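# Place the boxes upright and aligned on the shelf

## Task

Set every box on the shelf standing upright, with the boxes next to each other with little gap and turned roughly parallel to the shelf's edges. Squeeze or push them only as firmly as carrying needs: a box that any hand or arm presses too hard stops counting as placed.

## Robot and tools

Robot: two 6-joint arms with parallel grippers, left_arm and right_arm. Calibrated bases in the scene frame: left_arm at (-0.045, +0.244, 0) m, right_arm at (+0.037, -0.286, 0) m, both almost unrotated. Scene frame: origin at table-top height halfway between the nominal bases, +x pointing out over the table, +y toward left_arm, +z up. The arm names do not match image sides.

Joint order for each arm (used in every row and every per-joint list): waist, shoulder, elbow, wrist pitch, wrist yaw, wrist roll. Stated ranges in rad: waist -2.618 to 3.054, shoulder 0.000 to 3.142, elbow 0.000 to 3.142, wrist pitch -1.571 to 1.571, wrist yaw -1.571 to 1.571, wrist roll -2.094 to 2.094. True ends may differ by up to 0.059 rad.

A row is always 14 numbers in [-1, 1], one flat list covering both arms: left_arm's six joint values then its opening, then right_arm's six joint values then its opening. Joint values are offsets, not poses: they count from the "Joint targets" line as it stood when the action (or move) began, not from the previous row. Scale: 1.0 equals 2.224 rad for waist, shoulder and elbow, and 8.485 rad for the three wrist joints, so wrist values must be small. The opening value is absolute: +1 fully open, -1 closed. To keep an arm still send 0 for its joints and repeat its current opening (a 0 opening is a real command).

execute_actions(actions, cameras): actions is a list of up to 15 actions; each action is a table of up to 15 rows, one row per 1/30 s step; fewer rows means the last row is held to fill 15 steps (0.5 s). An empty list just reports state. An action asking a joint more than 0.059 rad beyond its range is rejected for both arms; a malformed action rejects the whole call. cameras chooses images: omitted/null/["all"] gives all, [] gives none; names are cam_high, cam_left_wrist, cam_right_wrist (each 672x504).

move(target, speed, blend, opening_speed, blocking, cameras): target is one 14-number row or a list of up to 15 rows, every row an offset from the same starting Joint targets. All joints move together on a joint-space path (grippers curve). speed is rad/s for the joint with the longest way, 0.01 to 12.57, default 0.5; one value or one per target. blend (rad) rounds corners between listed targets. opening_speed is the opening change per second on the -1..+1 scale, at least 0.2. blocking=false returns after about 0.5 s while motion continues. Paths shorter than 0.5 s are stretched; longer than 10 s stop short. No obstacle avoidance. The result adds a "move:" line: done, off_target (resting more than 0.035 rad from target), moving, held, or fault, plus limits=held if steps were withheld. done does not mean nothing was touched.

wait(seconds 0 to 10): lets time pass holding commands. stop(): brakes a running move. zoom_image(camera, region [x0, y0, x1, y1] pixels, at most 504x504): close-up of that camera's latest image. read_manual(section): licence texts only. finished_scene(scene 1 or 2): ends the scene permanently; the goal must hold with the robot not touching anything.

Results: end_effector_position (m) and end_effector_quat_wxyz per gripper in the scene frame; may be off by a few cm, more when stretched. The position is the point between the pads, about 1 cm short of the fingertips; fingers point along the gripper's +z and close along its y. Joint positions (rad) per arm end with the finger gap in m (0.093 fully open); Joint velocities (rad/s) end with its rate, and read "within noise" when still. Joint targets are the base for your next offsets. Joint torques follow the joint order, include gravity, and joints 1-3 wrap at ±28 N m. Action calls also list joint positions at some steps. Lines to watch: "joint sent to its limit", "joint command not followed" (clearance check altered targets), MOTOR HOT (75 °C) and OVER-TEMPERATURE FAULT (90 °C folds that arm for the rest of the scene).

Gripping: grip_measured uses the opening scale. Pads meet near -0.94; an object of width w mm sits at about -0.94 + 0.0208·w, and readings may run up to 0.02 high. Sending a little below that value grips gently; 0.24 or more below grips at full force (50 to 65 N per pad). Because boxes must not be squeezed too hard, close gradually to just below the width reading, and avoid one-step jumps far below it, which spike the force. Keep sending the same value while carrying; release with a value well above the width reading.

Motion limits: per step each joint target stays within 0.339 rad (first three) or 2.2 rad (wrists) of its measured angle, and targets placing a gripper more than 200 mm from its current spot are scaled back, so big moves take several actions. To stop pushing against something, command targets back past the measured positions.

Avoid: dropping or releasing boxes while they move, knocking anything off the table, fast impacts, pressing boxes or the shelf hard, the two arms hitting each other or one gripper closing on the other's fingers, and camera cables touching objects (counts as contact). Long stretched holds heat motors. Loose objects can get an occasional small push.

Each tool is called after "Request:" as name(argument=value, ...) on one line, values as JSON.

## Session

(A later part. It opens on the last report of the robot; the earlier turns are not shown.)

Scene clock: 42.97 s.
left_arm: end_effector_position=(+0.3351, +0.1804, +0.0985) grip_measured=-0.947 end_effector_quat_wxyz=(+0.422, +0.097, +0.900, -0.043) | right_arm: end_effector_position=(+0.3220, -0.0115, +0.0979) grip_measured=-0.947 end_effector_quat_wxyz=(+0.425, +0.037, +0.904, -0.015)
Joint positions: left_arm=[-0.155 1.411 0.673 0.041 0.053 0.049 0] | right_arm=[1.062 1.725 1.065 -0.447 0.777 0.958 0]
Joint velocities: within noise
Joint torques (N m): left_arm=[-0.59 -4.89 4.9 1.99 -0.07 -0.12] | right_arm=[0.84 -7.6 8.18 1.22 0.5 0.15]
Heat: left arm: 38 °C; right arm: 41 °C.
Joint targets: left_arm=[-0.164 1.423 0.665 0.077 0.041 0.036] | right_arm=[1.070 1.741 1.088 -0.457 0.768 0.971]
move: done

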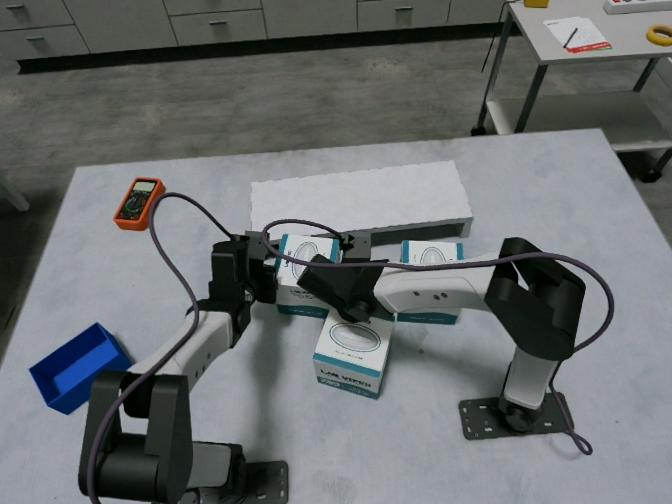

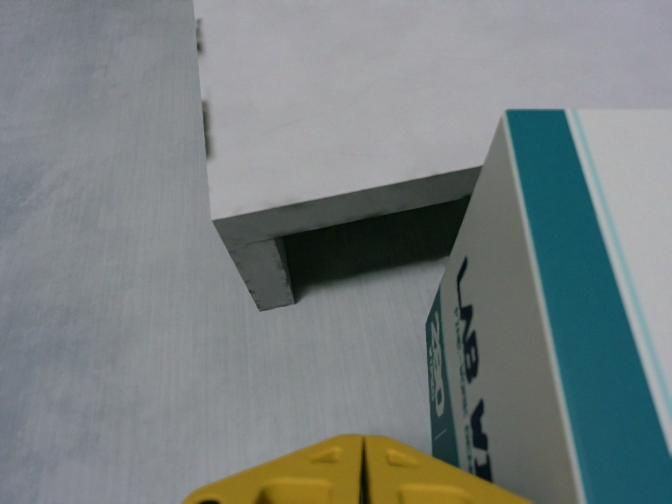

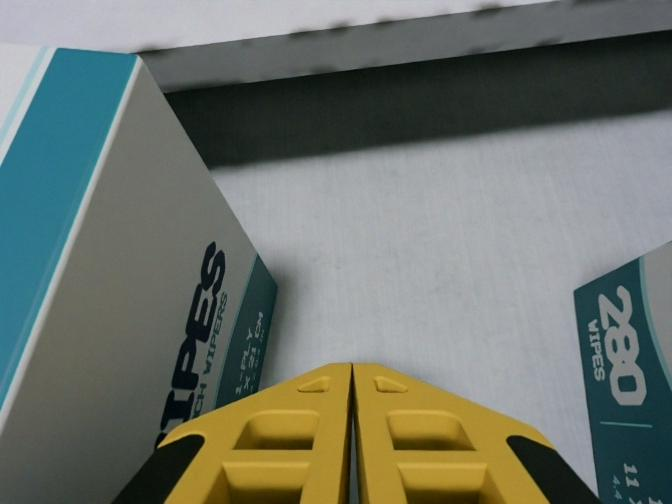

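Request:
move(target=[-0.00877,-0.00045,-0.00045,0.00012,-0.00176,-0.0015,-0.95,0.00247,0.00805,0.00949,-0.00094,0.00029,0.00081,-0.95], speed=0.05)

Scene clock: 44.53 s.
left_arm: end_effector_position=(+0.3356, +0.1811, +0.0987) grip_measured=-0.947 end_effector_quat_wxyz=(+0.423, +0.091, +0.901, -0.033) | right_arm: end_effector_position=(+0.3218, -0.0104, +0.0967) grip_measured=-0.947 end_effector_quat_wxyz=(+0.421, +0.035, +0.906, -0.021)
Joint positions: left_arm=[-0.168 1.411 0.673 0.043 0.018 0.038 0] | right_arm=[1.064 1.739 1.084 -0.472 0.777 0.965 0]
Joint velocities: within noise
Joint torques (N m): left_arm=[-1.03 -5.03 4.68 2.01 0.12 -0.15] | right_arm=[1.2 -7.39 8.4 1.34 0.53 0.18]
Heat: left arm: 38 °C; right arm: 41 °C.
Joint targets: left_arm=[-0.183 1.422 0.664 0.078 0.026 0.024] | right_arm=[1.076 1.759 1.109 -0.465 0.770 0.978]
move: done

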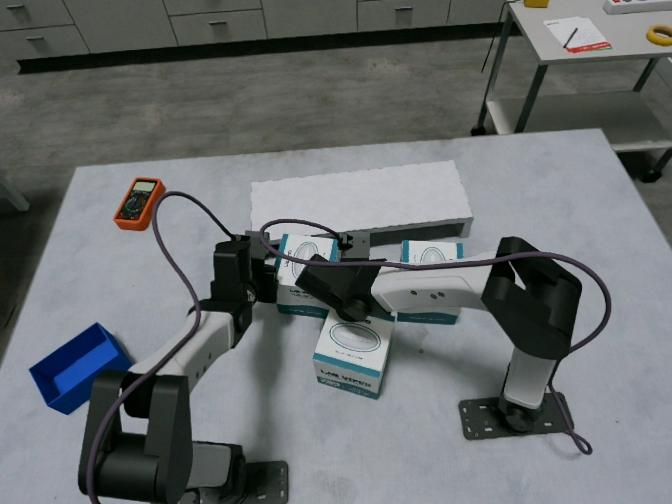

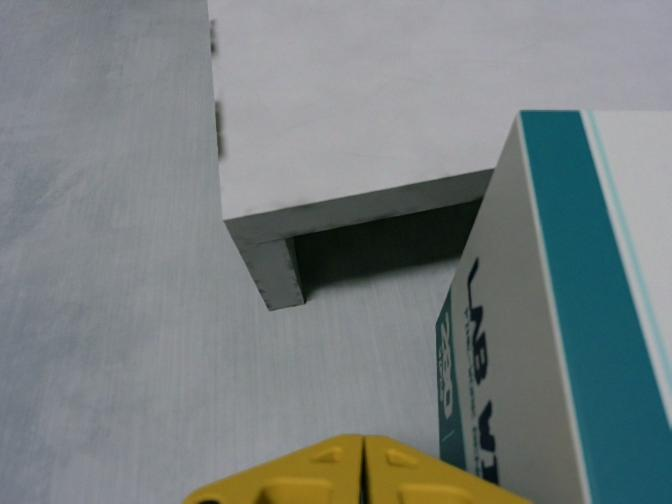

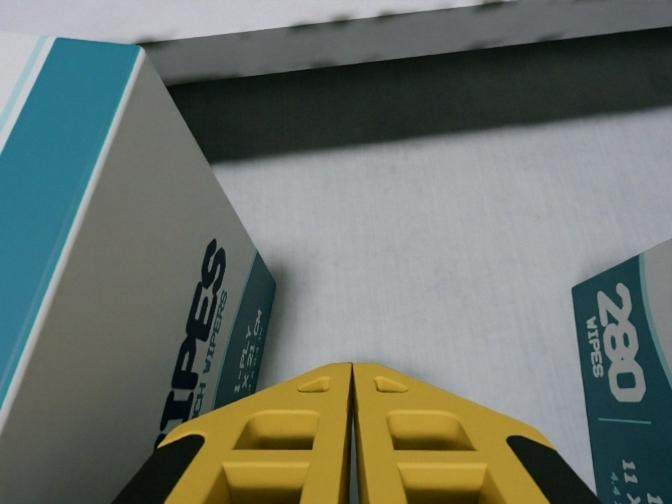

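Request:
move(target=[-0.00351,-0.00018,-0.00018,0.00005,-0.0007,-0.0006,-0.95,0.00148,0.00483,0.0057,-0.00056,0.00018,0.00049,-0.95], speed=0.05)

Scene clock: 45.53 s.
left_arm: end_effector_position=(+0.3360, +0.1817, +0.0990) grip_measured=-0.947 end_effector_quat_wxyz=(+0.424, +0.088, +0.901, -0.028) | right_arm: end_effector_position=(+0.3217, -0.0095, +0.0961) grip_measured=-0.947 end_effector_quat_wxyz=(+0.419, +0.034, +0.907, -0.025)
Joint positions: left_arm=[-0.173 1.411 0.673 0.045 0.003 0.033 0] | right_arm=[1.065 1.748 1.096 -0.487 0.777 0.968 0]
Joint velocities: within noise
Joint torques (N m): left_arm=[-1.36 -5.11 4.82 1.99 0.23 -0.14] | right_arm=[1.4 -7.17 8.38 1.41 0.53 0.19]
Heat: left arm: 38 °C; right arm: 40 °C.
Joint targets: left_arm=[-0.191 1.421 0.664 0.078 0.020 0.019] | right_arm=[1.079 1.770 1.122 -0.470 0.772 0.982]
move: done

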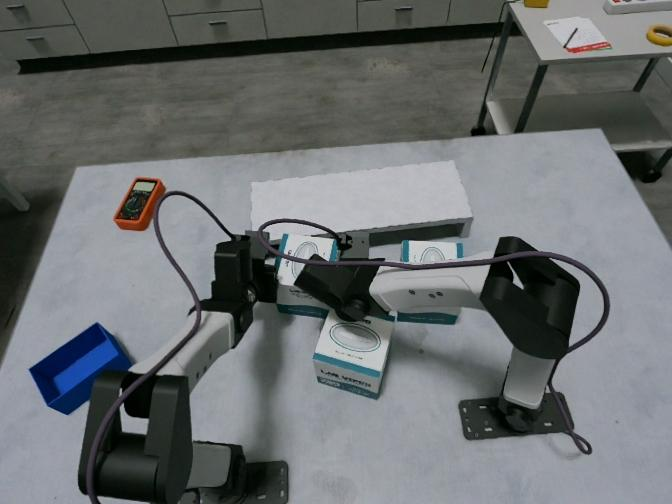

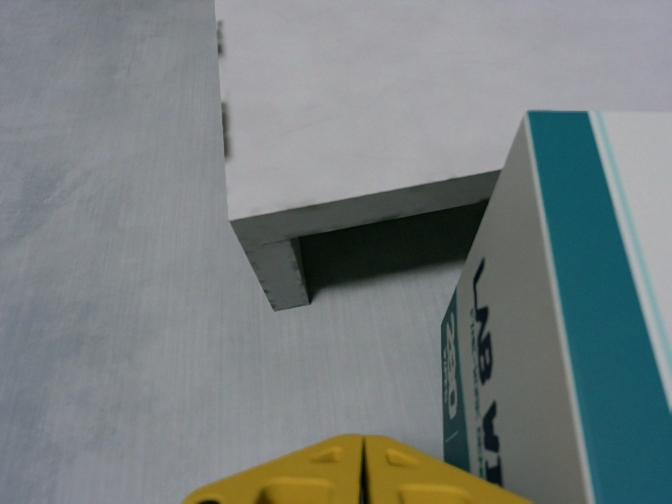

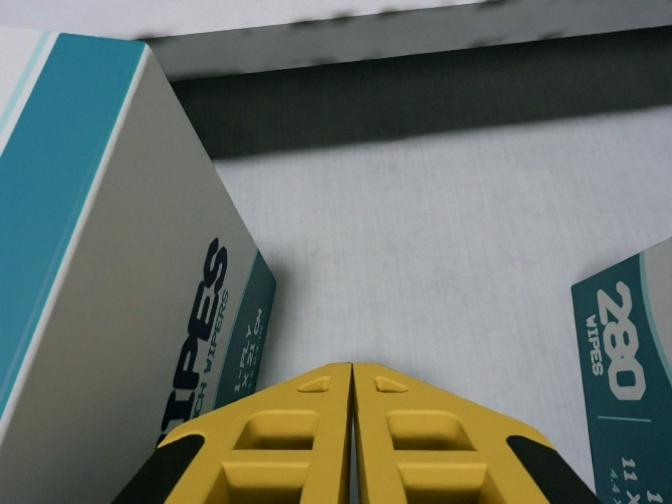

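Request:
move(target=[0,0,0,0,0.00471,0,-0.95,0,0,0,0.00412,0,0,-0.95], speed=0.1)

Scene clock: 46.77 s.
left_arm: end_effector_position=(+0.3359, +0.1813, +0.0990) grip_measured=-0.947 end_effector_quat_wxyz=(+0.424, +0.088, +0.901, -0.029) | right_arm: end_effector_position=(+0.3217, -0.0095, +0.0961) grip_measured=-0.947 end_effector_quat_wxyz=(+0.419, +0.034, +0.907, -0.025)
Joint positions: left_arm=[-0.173 1.411 0.673 0.045 0.006 0.033 0] | right_arm=[1.065 1.748 1.096 -0.487 0.777 0.969 0]
Joint velocities: within noise
Joint torques (N m): left_arm=[-1.29 -5 4.93 1.99 0.72 -0.14] | right_arm=[1.46 -7.1 8.38 1.81 0.54 0.18]
Heat: left arm: 38 °C; right arm: 40 °C.
Joint targets: left_arm=[-0.191 1.421 0.664 0.078 0.060 0.018] | right_arm=[1.079 1.770 1.122 -0.435 0.772 0.982]
move: off_target (left_arm, right_arm); left_arm: the wrist yaw is farthest, 0.054 rad from its target; right_arm: the wrist pitch is farthest, 0.052 rad from its target

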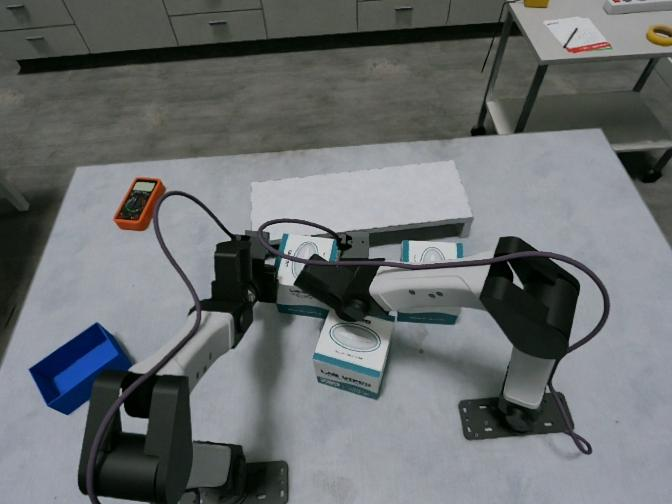

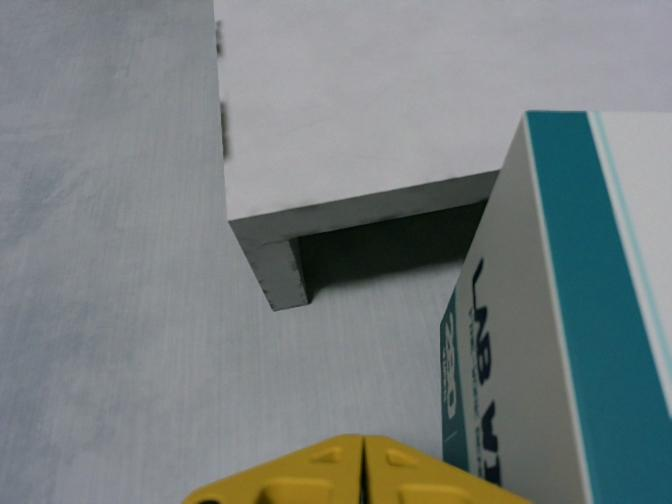

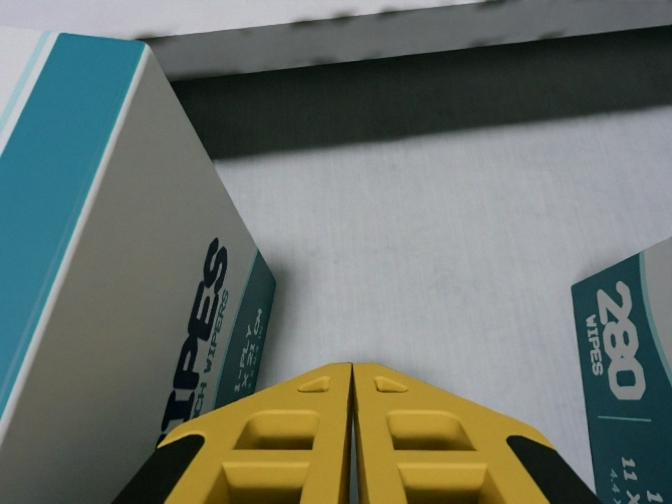

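Request:
move(target=[0,-0.01829,0.02512,-0.01137,0,0,-0.95,0,-0.01263,0.02331,-0.00942,0,0,-0.95], speed=0.1)

Request:
zoom_image(camera="cam_high", region=[230, 180, 430, 350])

Scene clock: 51.43 s.
left_arm: end_effector_position=(+0.3308, +0.1744, +0.0963) grip_measured=-0.947 end_effector_quat_wxyz=(+0.405, +0.096, +0.908, -0.042) | right_arm: end_effector_position=(+0.3226, -0.0026, +0.1094) grip_measured=-0.947 end_effector_quat_wxyz=(+0.420, +0.033, +0.907, -0.021)
Joint positions: left_arm=[-0.182 1.411 0.693 -0.013 0.03 0.028 0] | right_arm=[1.072 1.748 1.151 -0.539 0.777 0.971 0]
Joint velocities: within noise
Joint torques (N m): left_arm=[-0.57 -9.05 7.92 1.62 0.39 -0.14] | right_arm=[0.75 -9.91 8.24 1.53 0.53 0.16]
Heat: left arm: 38 °C; right arm: 40 °C.
Joint targets: left_arm=[-0.191 1.381 0.720 -0.018 0.060 0.019] | right_arm=[1.079 1.742 1.173 -0.515 0.772 0.982]
move: done

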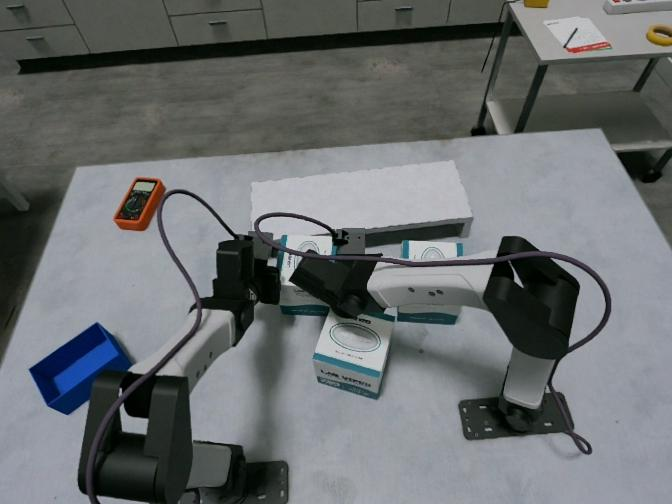

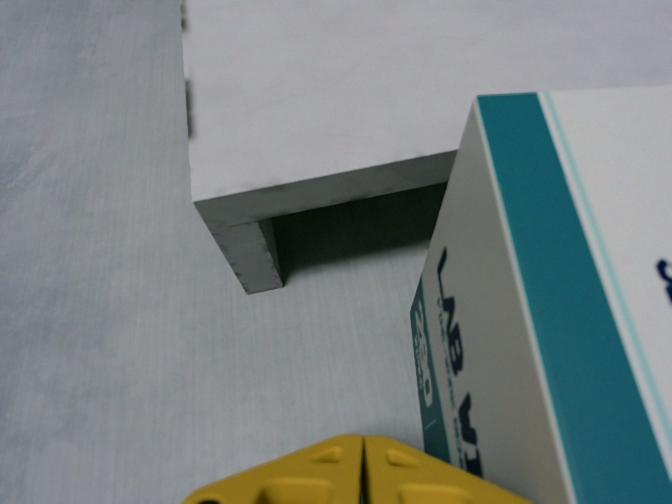

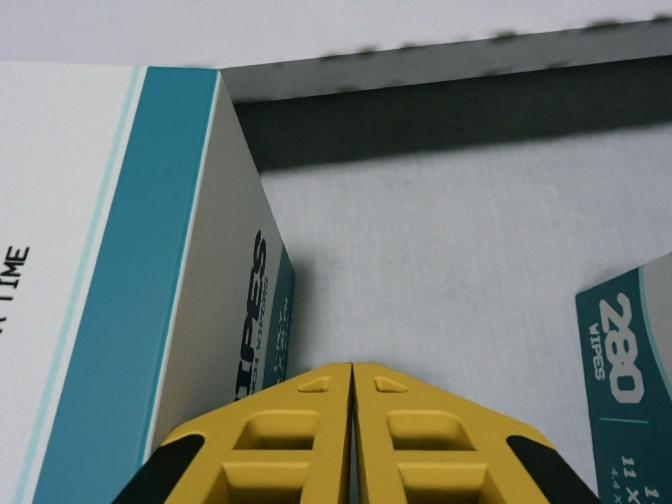

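Scaled by 2.520 from the camera's 672x504 image, which has a finer 960x720 frame.

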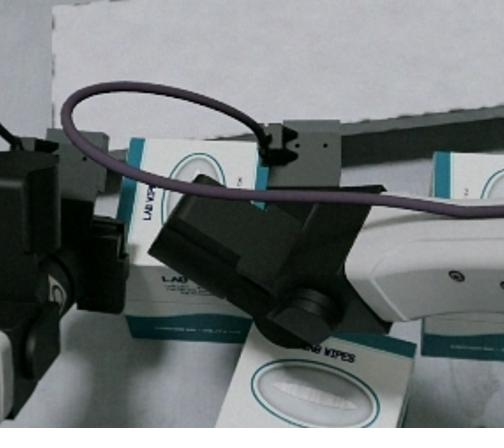

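Request:
zoom_image(camera="cam_high", region=[260, 225, 360, 325])

Request:
zoom_image(camera="cam_left_wrist", region=[350, 80, 672, 504])

Request:
zoom_image(camera="cam_right_wrist", region=[0, 50, 400, 504])

Scaled by 5.040 from the camera's 672x504 image, which has a finer 960x720 frame.

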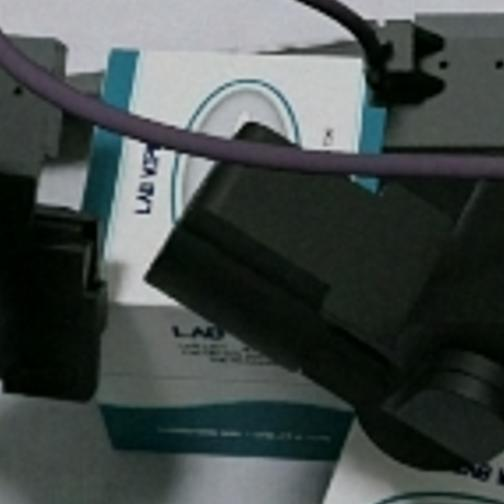

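Scaled by 1.189 from the camera's 672x504 image, which has a finer 960x720 frame.

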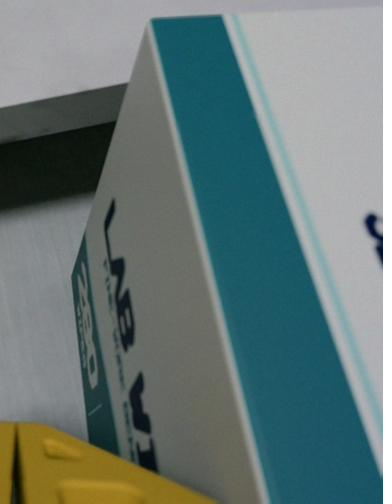

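Scaled by 1.110 from the camera's 672x504 image, which has a finer 960x720 frame.

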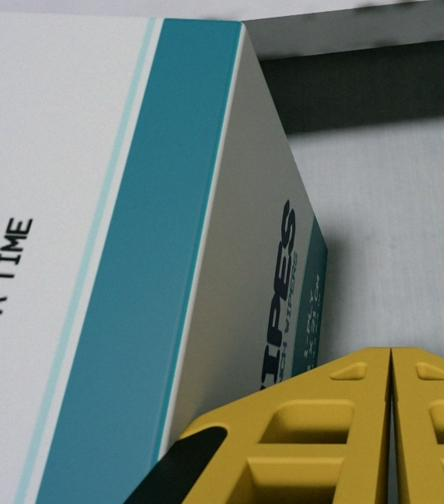

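Request:
move(target=[0,-0.01664,-0.0045,0.0007,0,0,-0.95,0,0,0,0,0,0,-0.95], speed=0.1)

Request:
zoom_image(camera="cam_high", region=[260, 225, 360, 325])

Scene clock: 54.37 s.
left_arm: end_effector_position=(+0.3291, +0.1740, +0.1074) grip_measured=-0.947 end_effector_quat_wxyz=(+0.416, +0.096, +0.903, -0.045) | right_arm: end_effector_position=(+0.3226, -0.0026, +0.1094) grip_measured=-0.947 end_effector_quat_wxyz=(+0.420, +0.033, +0.907, -0.021)
Joint positions: left_arm=[-0.182 1.374 0.693 -0.026 0.034 0.027 0] | right_arm=[1.072 1.748 1.151 -0.539 0.777 0.971 0]
Joint velocities: within noise
Joint torques (N m): left_arm=[-0.68 -8.69 7.19 1.79 0.38 -0.1] | right_arm=[0.73 -9.91 8.27 1.52 0.53 0.16]
Heat: left arm: 38 °C; right arm: 41 °C.
Joint targets: left_arm=[-0.191 1.343 0.710 -0.013 0.060 0.018] | right_arm=[1.079 1.742 1.173 -0.515 0.772 0.982]
move: done

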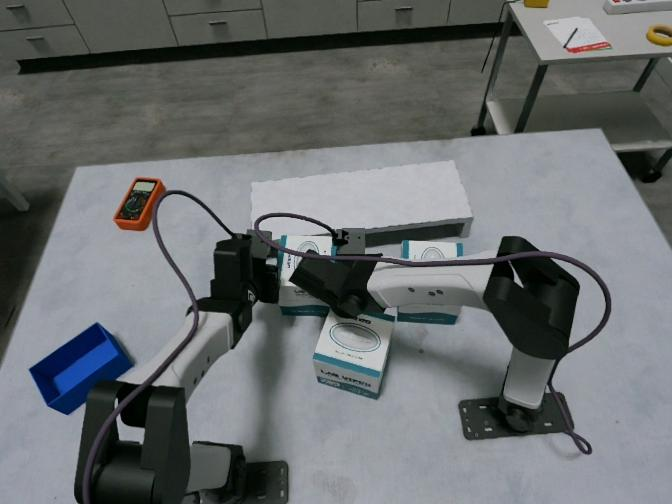

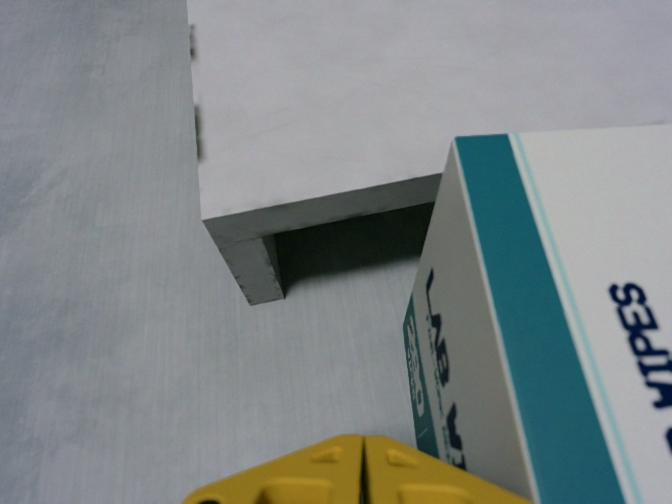

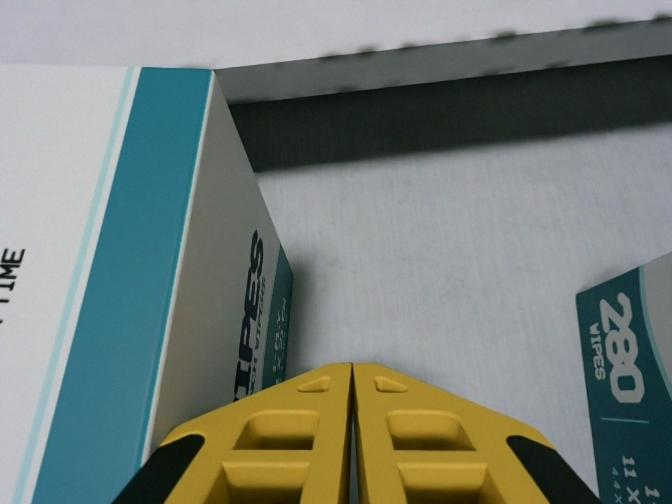

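Scaled by 5.040 from the camera's 672x504 image, which has a finer 960x720 frame.

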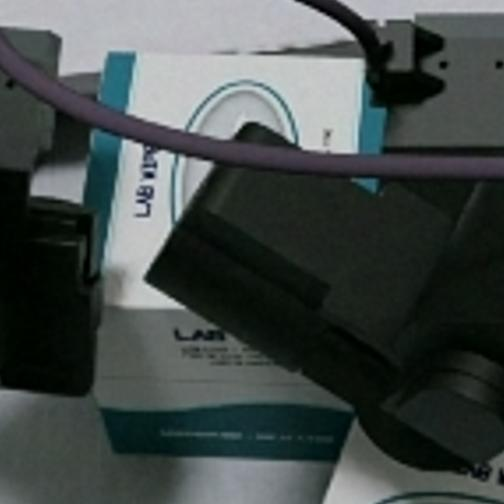

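Request:
move(target=[-0.0036,0,0,0,0,0,-0.95,0.00148,0.00483,0.0057,0,0,0,-0.95], speed=0.05, cameras=["cam_left_wrist","cam_right_wrist"])

Scene clock: 55.27 s.
left_arm: end_effector_position=(+0.3291, +0.1737, +0.1074) grip_measured=-0.947 end_effector_quat_wxyz=(+0.416, +0.096, +0.903, -0.045) | right_arm: end_effector_position=(+0.3230, -0.0018, +0.1103) grip_measured=-0.947 end_effector_quat_wxyz=(+0.421, +0.034, +0.906, -0.020)
Joint positions: left_arm=[-0.183 1.374 0.693 -0.026 0.034 0.027 0] | right_arm=[1.072 1.748 1.154 -0.539 0.777 0.971 0]
Joint velocities: within noise
Joint torques (N m): left_arm=[-1.03 -8.81 7.16 1.77 0.38 -0.09] | right_arm=[1.11 -8.95 9.07 1.54 0.56 0.14]
Heat: left arm: 38 °C; right arm: 41 °C.
Joint targets: left_arm=[-0.199 1.343 0.710 -0.013 0.060 0.018] | right_arm=[1.082 1.753 1.186 -0.515 0.772 0.982]
move: done
Images, in order (width x height): cam_left_wrist 672x504, cam_right_wrist 672x504.

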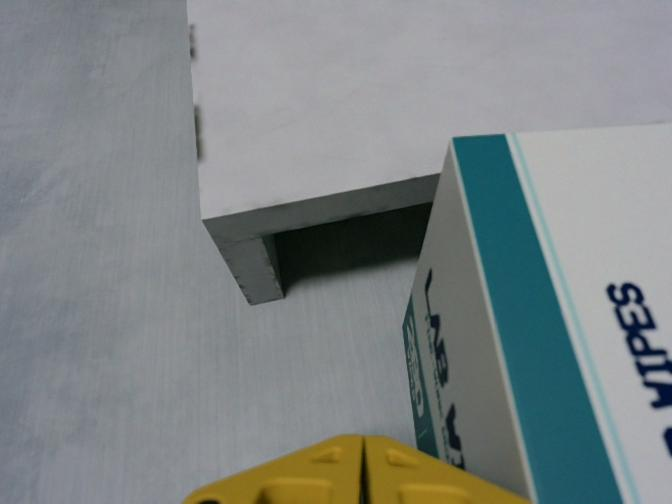

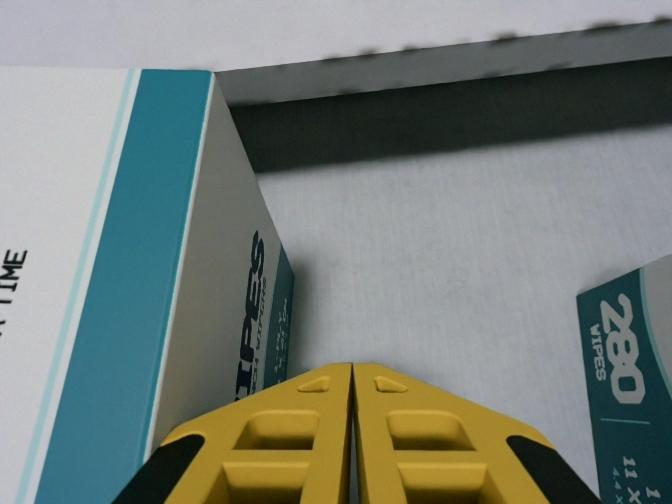

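Request:
move(target=[-0.0072,0,0,0,0,0,-0.95,0.00198,0.00644,0.0076,0,0,0,-0.95], speed=0.05, cameras=["cam_left_wrist","cam_right_wrist"])

Scene clock: 56.20 s.
left_arm: end_effector_position=(+0.3288, +0.1723, +0.1074) grip_measured=-0.947 end_effector_quat_wxyz=(+0.417, +0.098, +0.903, -0.042) | right_arm: end_effector_position=(+0.3231, -0.0028, +0.1114) grip_measured=-0.947 end_effector_quat_wxyz=(+0.419, +0.031, +0.907, -0.027)
Joint positions: left_arm=[-0.192 1.374 0.693 -0.026 0.022 0.027 0] | right_arm=[1.072 1.752 1.167 -0.561 0.781 0.971 0]
Joint velocities: within noise
Joint torques (N m): left_arm=[-1.7 -8.79 7.25 1.79 0.5 -0.07] | right_arm=[1.5 -8.06 9.33 1.75 0.52 0.15]
Heat: left arm: 38 °C; right arm: 41 °C.
Joint targets: left_arm=[-0.215 1.343 0.710 -0.013 0.060 0.018] | right_arm=[1.086 1.767 1.203 -0.515 0.772 0.982]
move: off_target (left_arm, right_arm); left_arm: the wrist yaw is farthest, 0.038 rad from its target; right_arm: the wrist pitch is farthest, 0.046 rad from its target
Images, in order (width x height): cam_left_wrist 672x504, cam_right_wrist 672x504.

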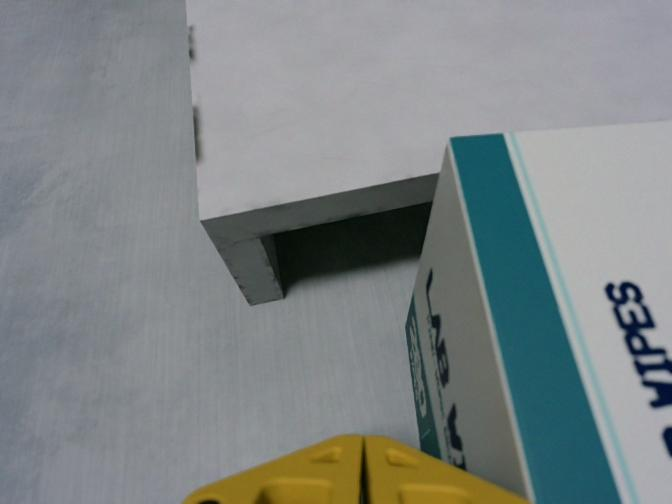

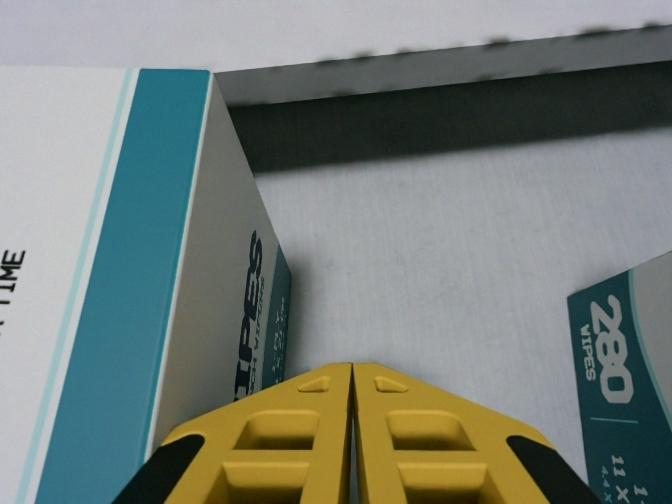

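Request:
move(target=[0,-0.0161,0.0263,-0.0111,0,0,-0.95,0,-0.0172,0.02536,-0.00938,0,0,-0.95], speed=0.1)

Request:
zoom_image(camera="cam_high", region=[260, 225, 360, 325])

Scene clock: 57.87 s.
left_arm: end_effector_position=(+0.3248, +0.1739, +0.1194) grip_measured=-0.947 end_effector_quat_wxyz=(+0.408, +0.097, +0.907, -0.039) | right_arm: end_effector_position=(+0.3234, -0.0022, +0.1234) grip_measured=-0.947 end_effector_quat_wxyz=(+0.415, +0.027, +0.909, -0.036)
Joint positions: left_arm=[-0.192 1.34 0.734 -0.12 0.017 0.027 0] | right_arm=[1.072 1.752 1.224 -0.64 0.781 0.971 0]
Joint velocities: within noise
Joint torques (N m): left_arm=[-1.69 -8.75 8.77 1.79 0.57 -0.09] | right_arm=[1.5 -11.78 9.36 1.69 0.5 0.15]
Heat: left arm: 38 °C; right arm: 41 °C.
Joint targets: left_arm=[-0.215 1.308 0.768 -0.107 0.060 0.018] | right_arm=[1.086 1.729 1.260 -0.595 0.772 0.982]
move: off_target (left_arm, right_arm); left_arm: the wrist yaw is farthest, 0.043 rad from its target; right_arm: the wrist pitch is farthest, 0.045 rad from its target

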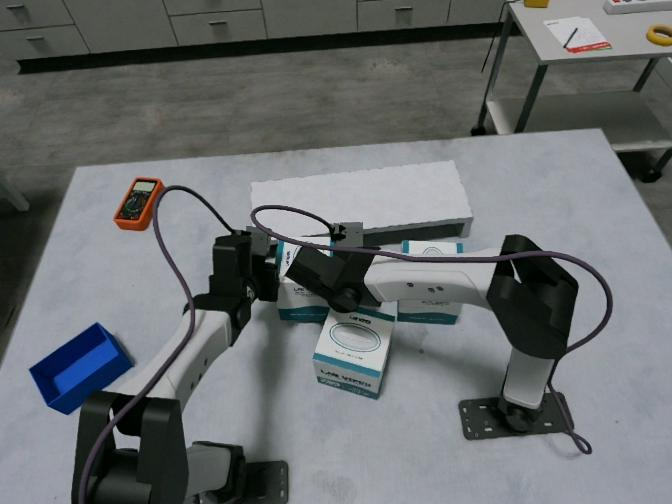

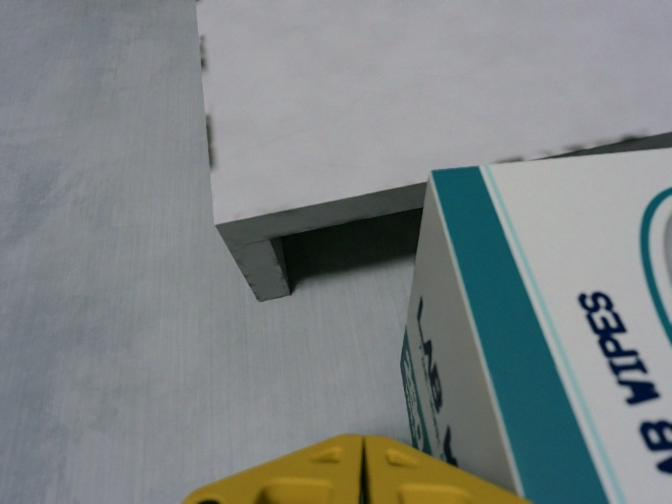

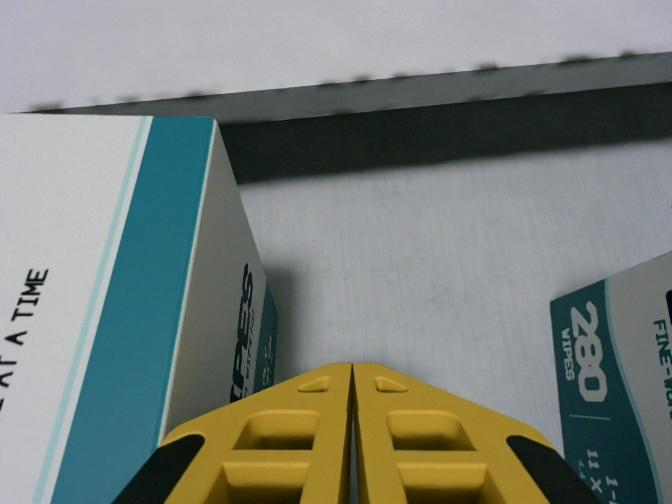

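Scaled by 5.040 from the camera's 672x504 image, which has a finer 960x720 frame.

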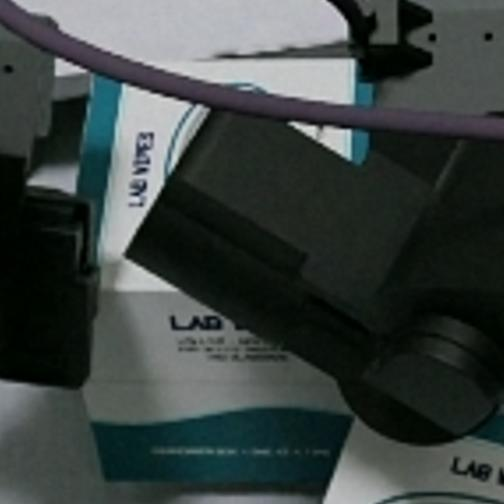

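Request:
move(target=[0,0.0161,-0.0263,0.0111,0,0,-0.95,0,0.0172,-0.02536,0.00938,0,0,-0.95], speed=0.1, cameras=["cam_left_wrist","cam_right_wrist"])

Scene clock: 60.43 s.
left_arm: end_effector_position=(+0.3277, +0.1744, +0.1198) grip_measured=-0.947 end_effector_quat_wxyz=(+0.423, +0.095, +0.901, -0.037) | right_arm: end_effector_position=(+0.3247, -0.0008, +0.1208) grip_measured=-0.947 end_effector_quat_wxyz=(+0.420, +0.031, +0.906, -0.029)
Joint positions: left_arm=[-0.192 1.34 0.711 -0.066 0.012 0.027 0] | right_arm=[1.072 1.752 1.205 -0.602 0.786 0.971 0]
Joint velocities: within noise
Joint torques (N m): left_arm=[-1.68 -5.33 5.74 2.18 0.64 -0.1] | right_arm=[1.5 -8.16 6.26 2.21 0.44 0.14]
Heat: left arm: 39 °C; right arm: 41 °C.
Joint targets: left_arm=[-0.215 1.344 0.710 -0.012 0.060 0.018] | right_arm=[1.086 1.767 1.203 -0.515 0.772 0.982]
move: off_target (left_arm, right_arm); left_arm: the wrist pitch is farthest, 0.053 rad from its target; right_arm: the wrist pitch is farthest, 0.087 rad from its target
Images, in order (width x height): cam_left_wrist 672x504, cam_right_wrist 672x504.

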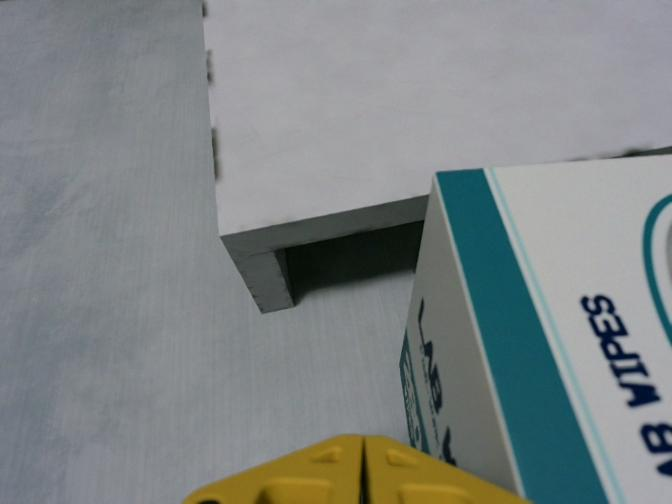

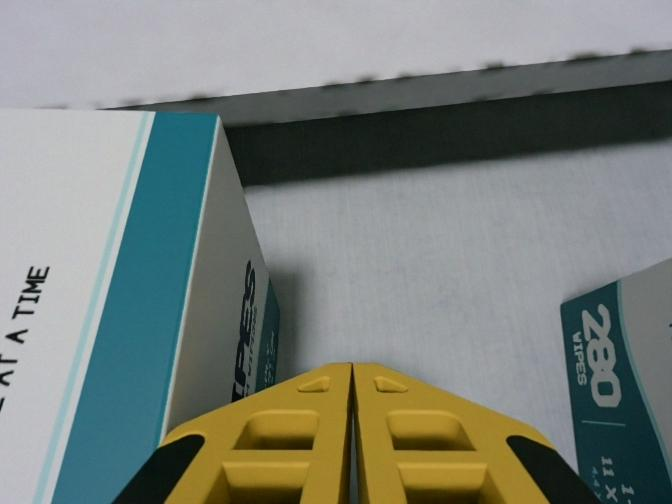

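Request:
move(target=[0,0.01,-0.0158,0.0067,0,0,-0.95,0,0.0063,-0.01522,0.00563,0,0,-0.95], speed=0.1, cameras=["cam_left_wrist","cam_right_wrist"])

Request:
wait(seconds=0)

Request:
zoom_image(camera="cam_high", region=[260, 225, 360, 325])

Scene clock: 61.50 s.
left_arm: end_effector_position=(+0.3281, +0.1745, +0.1102) grip_measured=-0.947 end_effector_quat_wxyz=(+0.426, +0.095, +0.899, -0.037) | right_arm: end_effector_position=(+0.3254, -0.0006, +0.1116) grip_measured=-0.947 end_effector_quat_wxyz=(+0.424, +0.034, +0.905, -0.026)
Joint positions: left_arm=[-0.192 1.357 0.677 -0.007 0.01 0.027 0] | right_arm=[1.072 1.762 1.173 -0.55 0.79 0.971 0]
Joint velocities: within noise
Joint torques (N m): left_arm=[-1.73 -5.03 5.75 2.19 0.65 -0.1] | right_arm=[1.44 -7.75 6.12 2.14 0.4 0.16]
Heat: left arm: 39 °C; right arm: 41 °C.
Joint targets: left_arm=[-0.215 1.366 0.675 0.044 0.060 0.018] | right_arm=[1.086 1.781 1.169 -0.467 0.772 0.982]
move: off_target (left_arm, right_arm); left_arm: the wrist pitch is farthest, 0.052 rad from its target; right_arm: the wrist pitch is farthest, 0.082 rad from its target
Images, in order (width x height): cam_left_wrist 672x504, cam_right_wrist 672x504.

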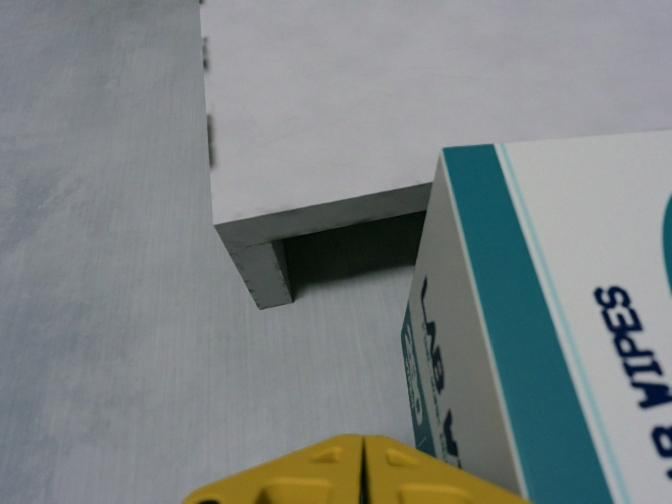

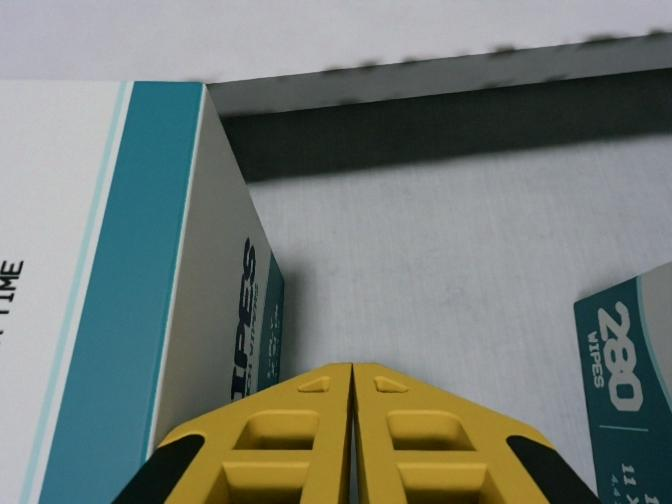

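Scene clock: 61.50 s.
left_arm: end_effector_position=(+0.3281, +0.1745, +0.1102) grip_measured=-0.947 end_effector_quat_wxyz=(+0.426, +0.095, +0.899, -0.037) | right_arm: end_effector_position=(+0.3254, -0.0006, +0.1116) grip_measured=-0.947 end_effector_quat_wxyz=(+0.424, +0.034, +0.905, -0.026)
Joint positions: left_arm=[-0.192 1.357 0.677 -0.007 0.01 0.027 0] | right_arm=[1.072 1.762 1.173 -0.55 0.79 0.971 0]
Joint velocities: within noise
Joint torques (N m): left_arm=[-1.73 -5.03 5.75 2.19 0.65 -0.1] | right_arm=[1.44 -7.75 6.12 2.14 0.4 0.16]
Heat: left arm: 39 °C; right arm: 41 °C.
Joint targets: left_arm=[-0.215 1.366 0.675 0.044 0.060 0.018] | right_arm=[1.086 1.781 1.169 -0.467 0.772 0.982]
Tool commands: left_gripper/opening=-0.95 right_gripper/opening=-0.95

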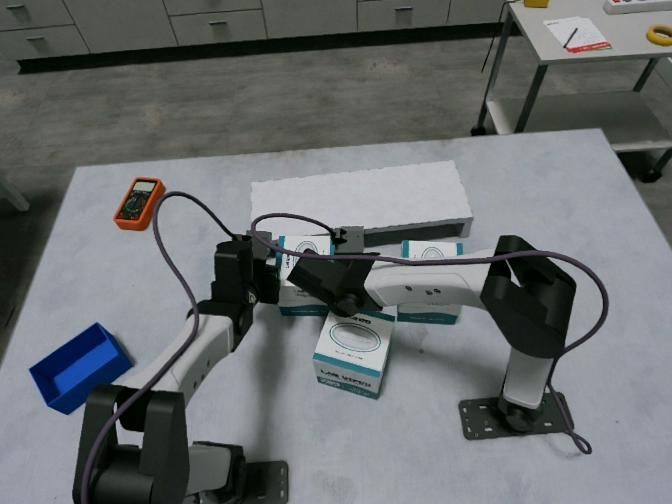

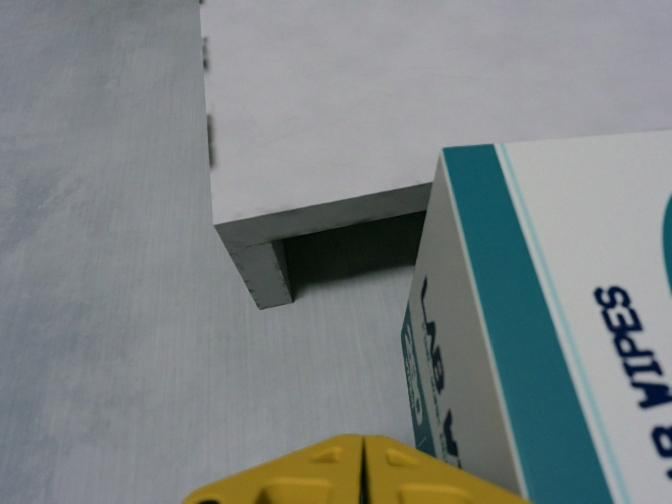

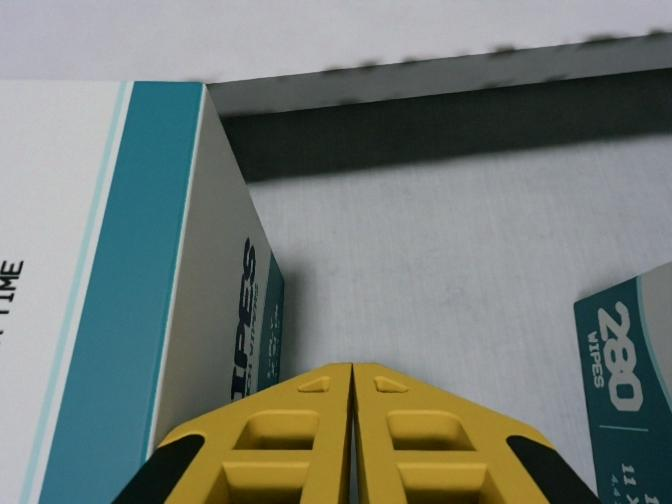

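Scaled by 5.040 from the camera's 672x504 image, which has a finer 960x720 frame.

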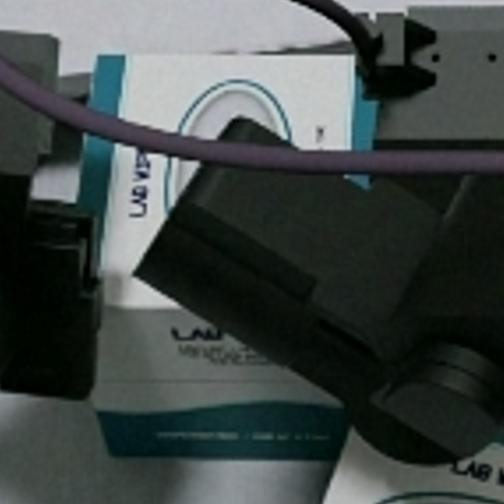

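Request:
move(target=[[0.04047,0,0,0,-0.00707,0,-0.95,-0.01259,-0.04047,-0.04721,0.00471,0,0,-0.95],[0.12491,0.11623,0.07473,-0.01062,0.05332,0.05583,-0.95,-0.09802,-0.10094,-0.18458,0.05765,-0.04291,-0.072,-0.95]], speed=[0.15,0.4])

Request:
zoom_image(camera="cam_high", region=[230, 200, 430, 350])

Scene clock: 65.47 s.
left_arm: end_effector_position=(+0.3512, +0.1909, +0.0766) grip_measured=-0.947 end_effector_quat_wxyz=(+0.392, +0.268, +0.870, -0.130) | right_arm: end_effector_position=(+0.3391, -0.0271, +0.0764) grip_measured=-0.947 end_effector_quat_wxyz=(+0.408, -0.151, +0.898, +0.057)
Joint positions: left_arm=[0.057 1.614 0.812 -0.046 0.499 0.475 0] | right_arm=[0.875 1.581 0.769 0.002 0.424 0.379 0]
Joint velocities: within noise
Joint torques (N m): left_arm=[0.58 -6.65 7.82 1.47 0.47 0.22] | right_arm=[-0.62 -9.83 5.5 2.19 0.15 -0.01]
Heat: left arm: 39 °C; right arm: 41 °C.
Joint targets: left_arm=[0.063 1.624 0.841 -0.046 0.512 0.492] | right_arm=[0.868 1.556 0.759 0.022 0.408 0.371]
move: done

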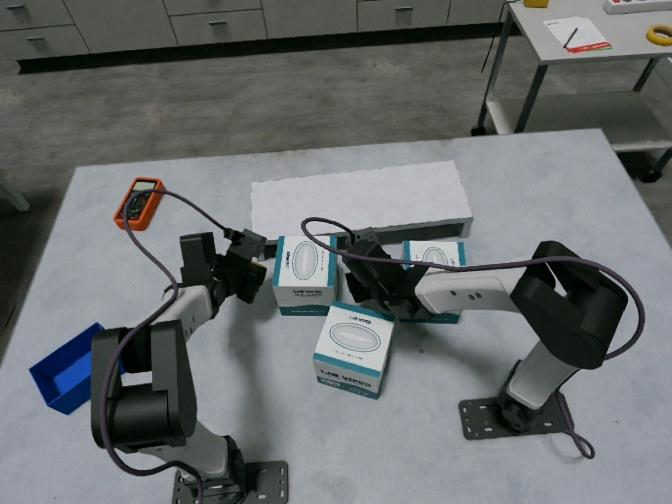

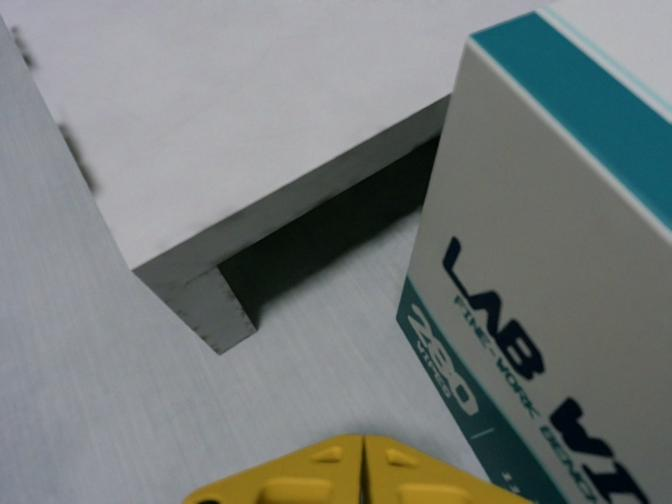

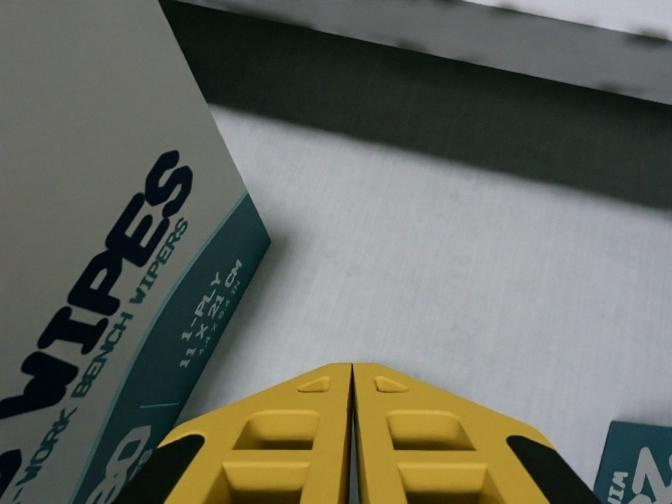

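Scaled by 2.520 from the camera's 672x504 image, which has a finer 960x720 frame.

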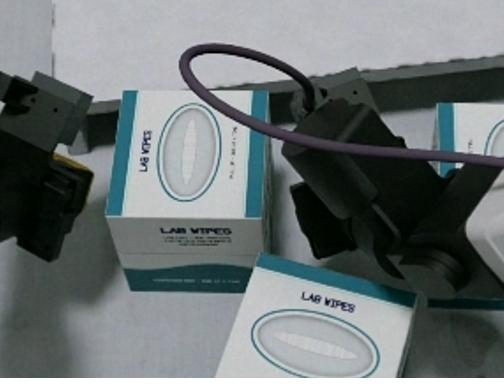

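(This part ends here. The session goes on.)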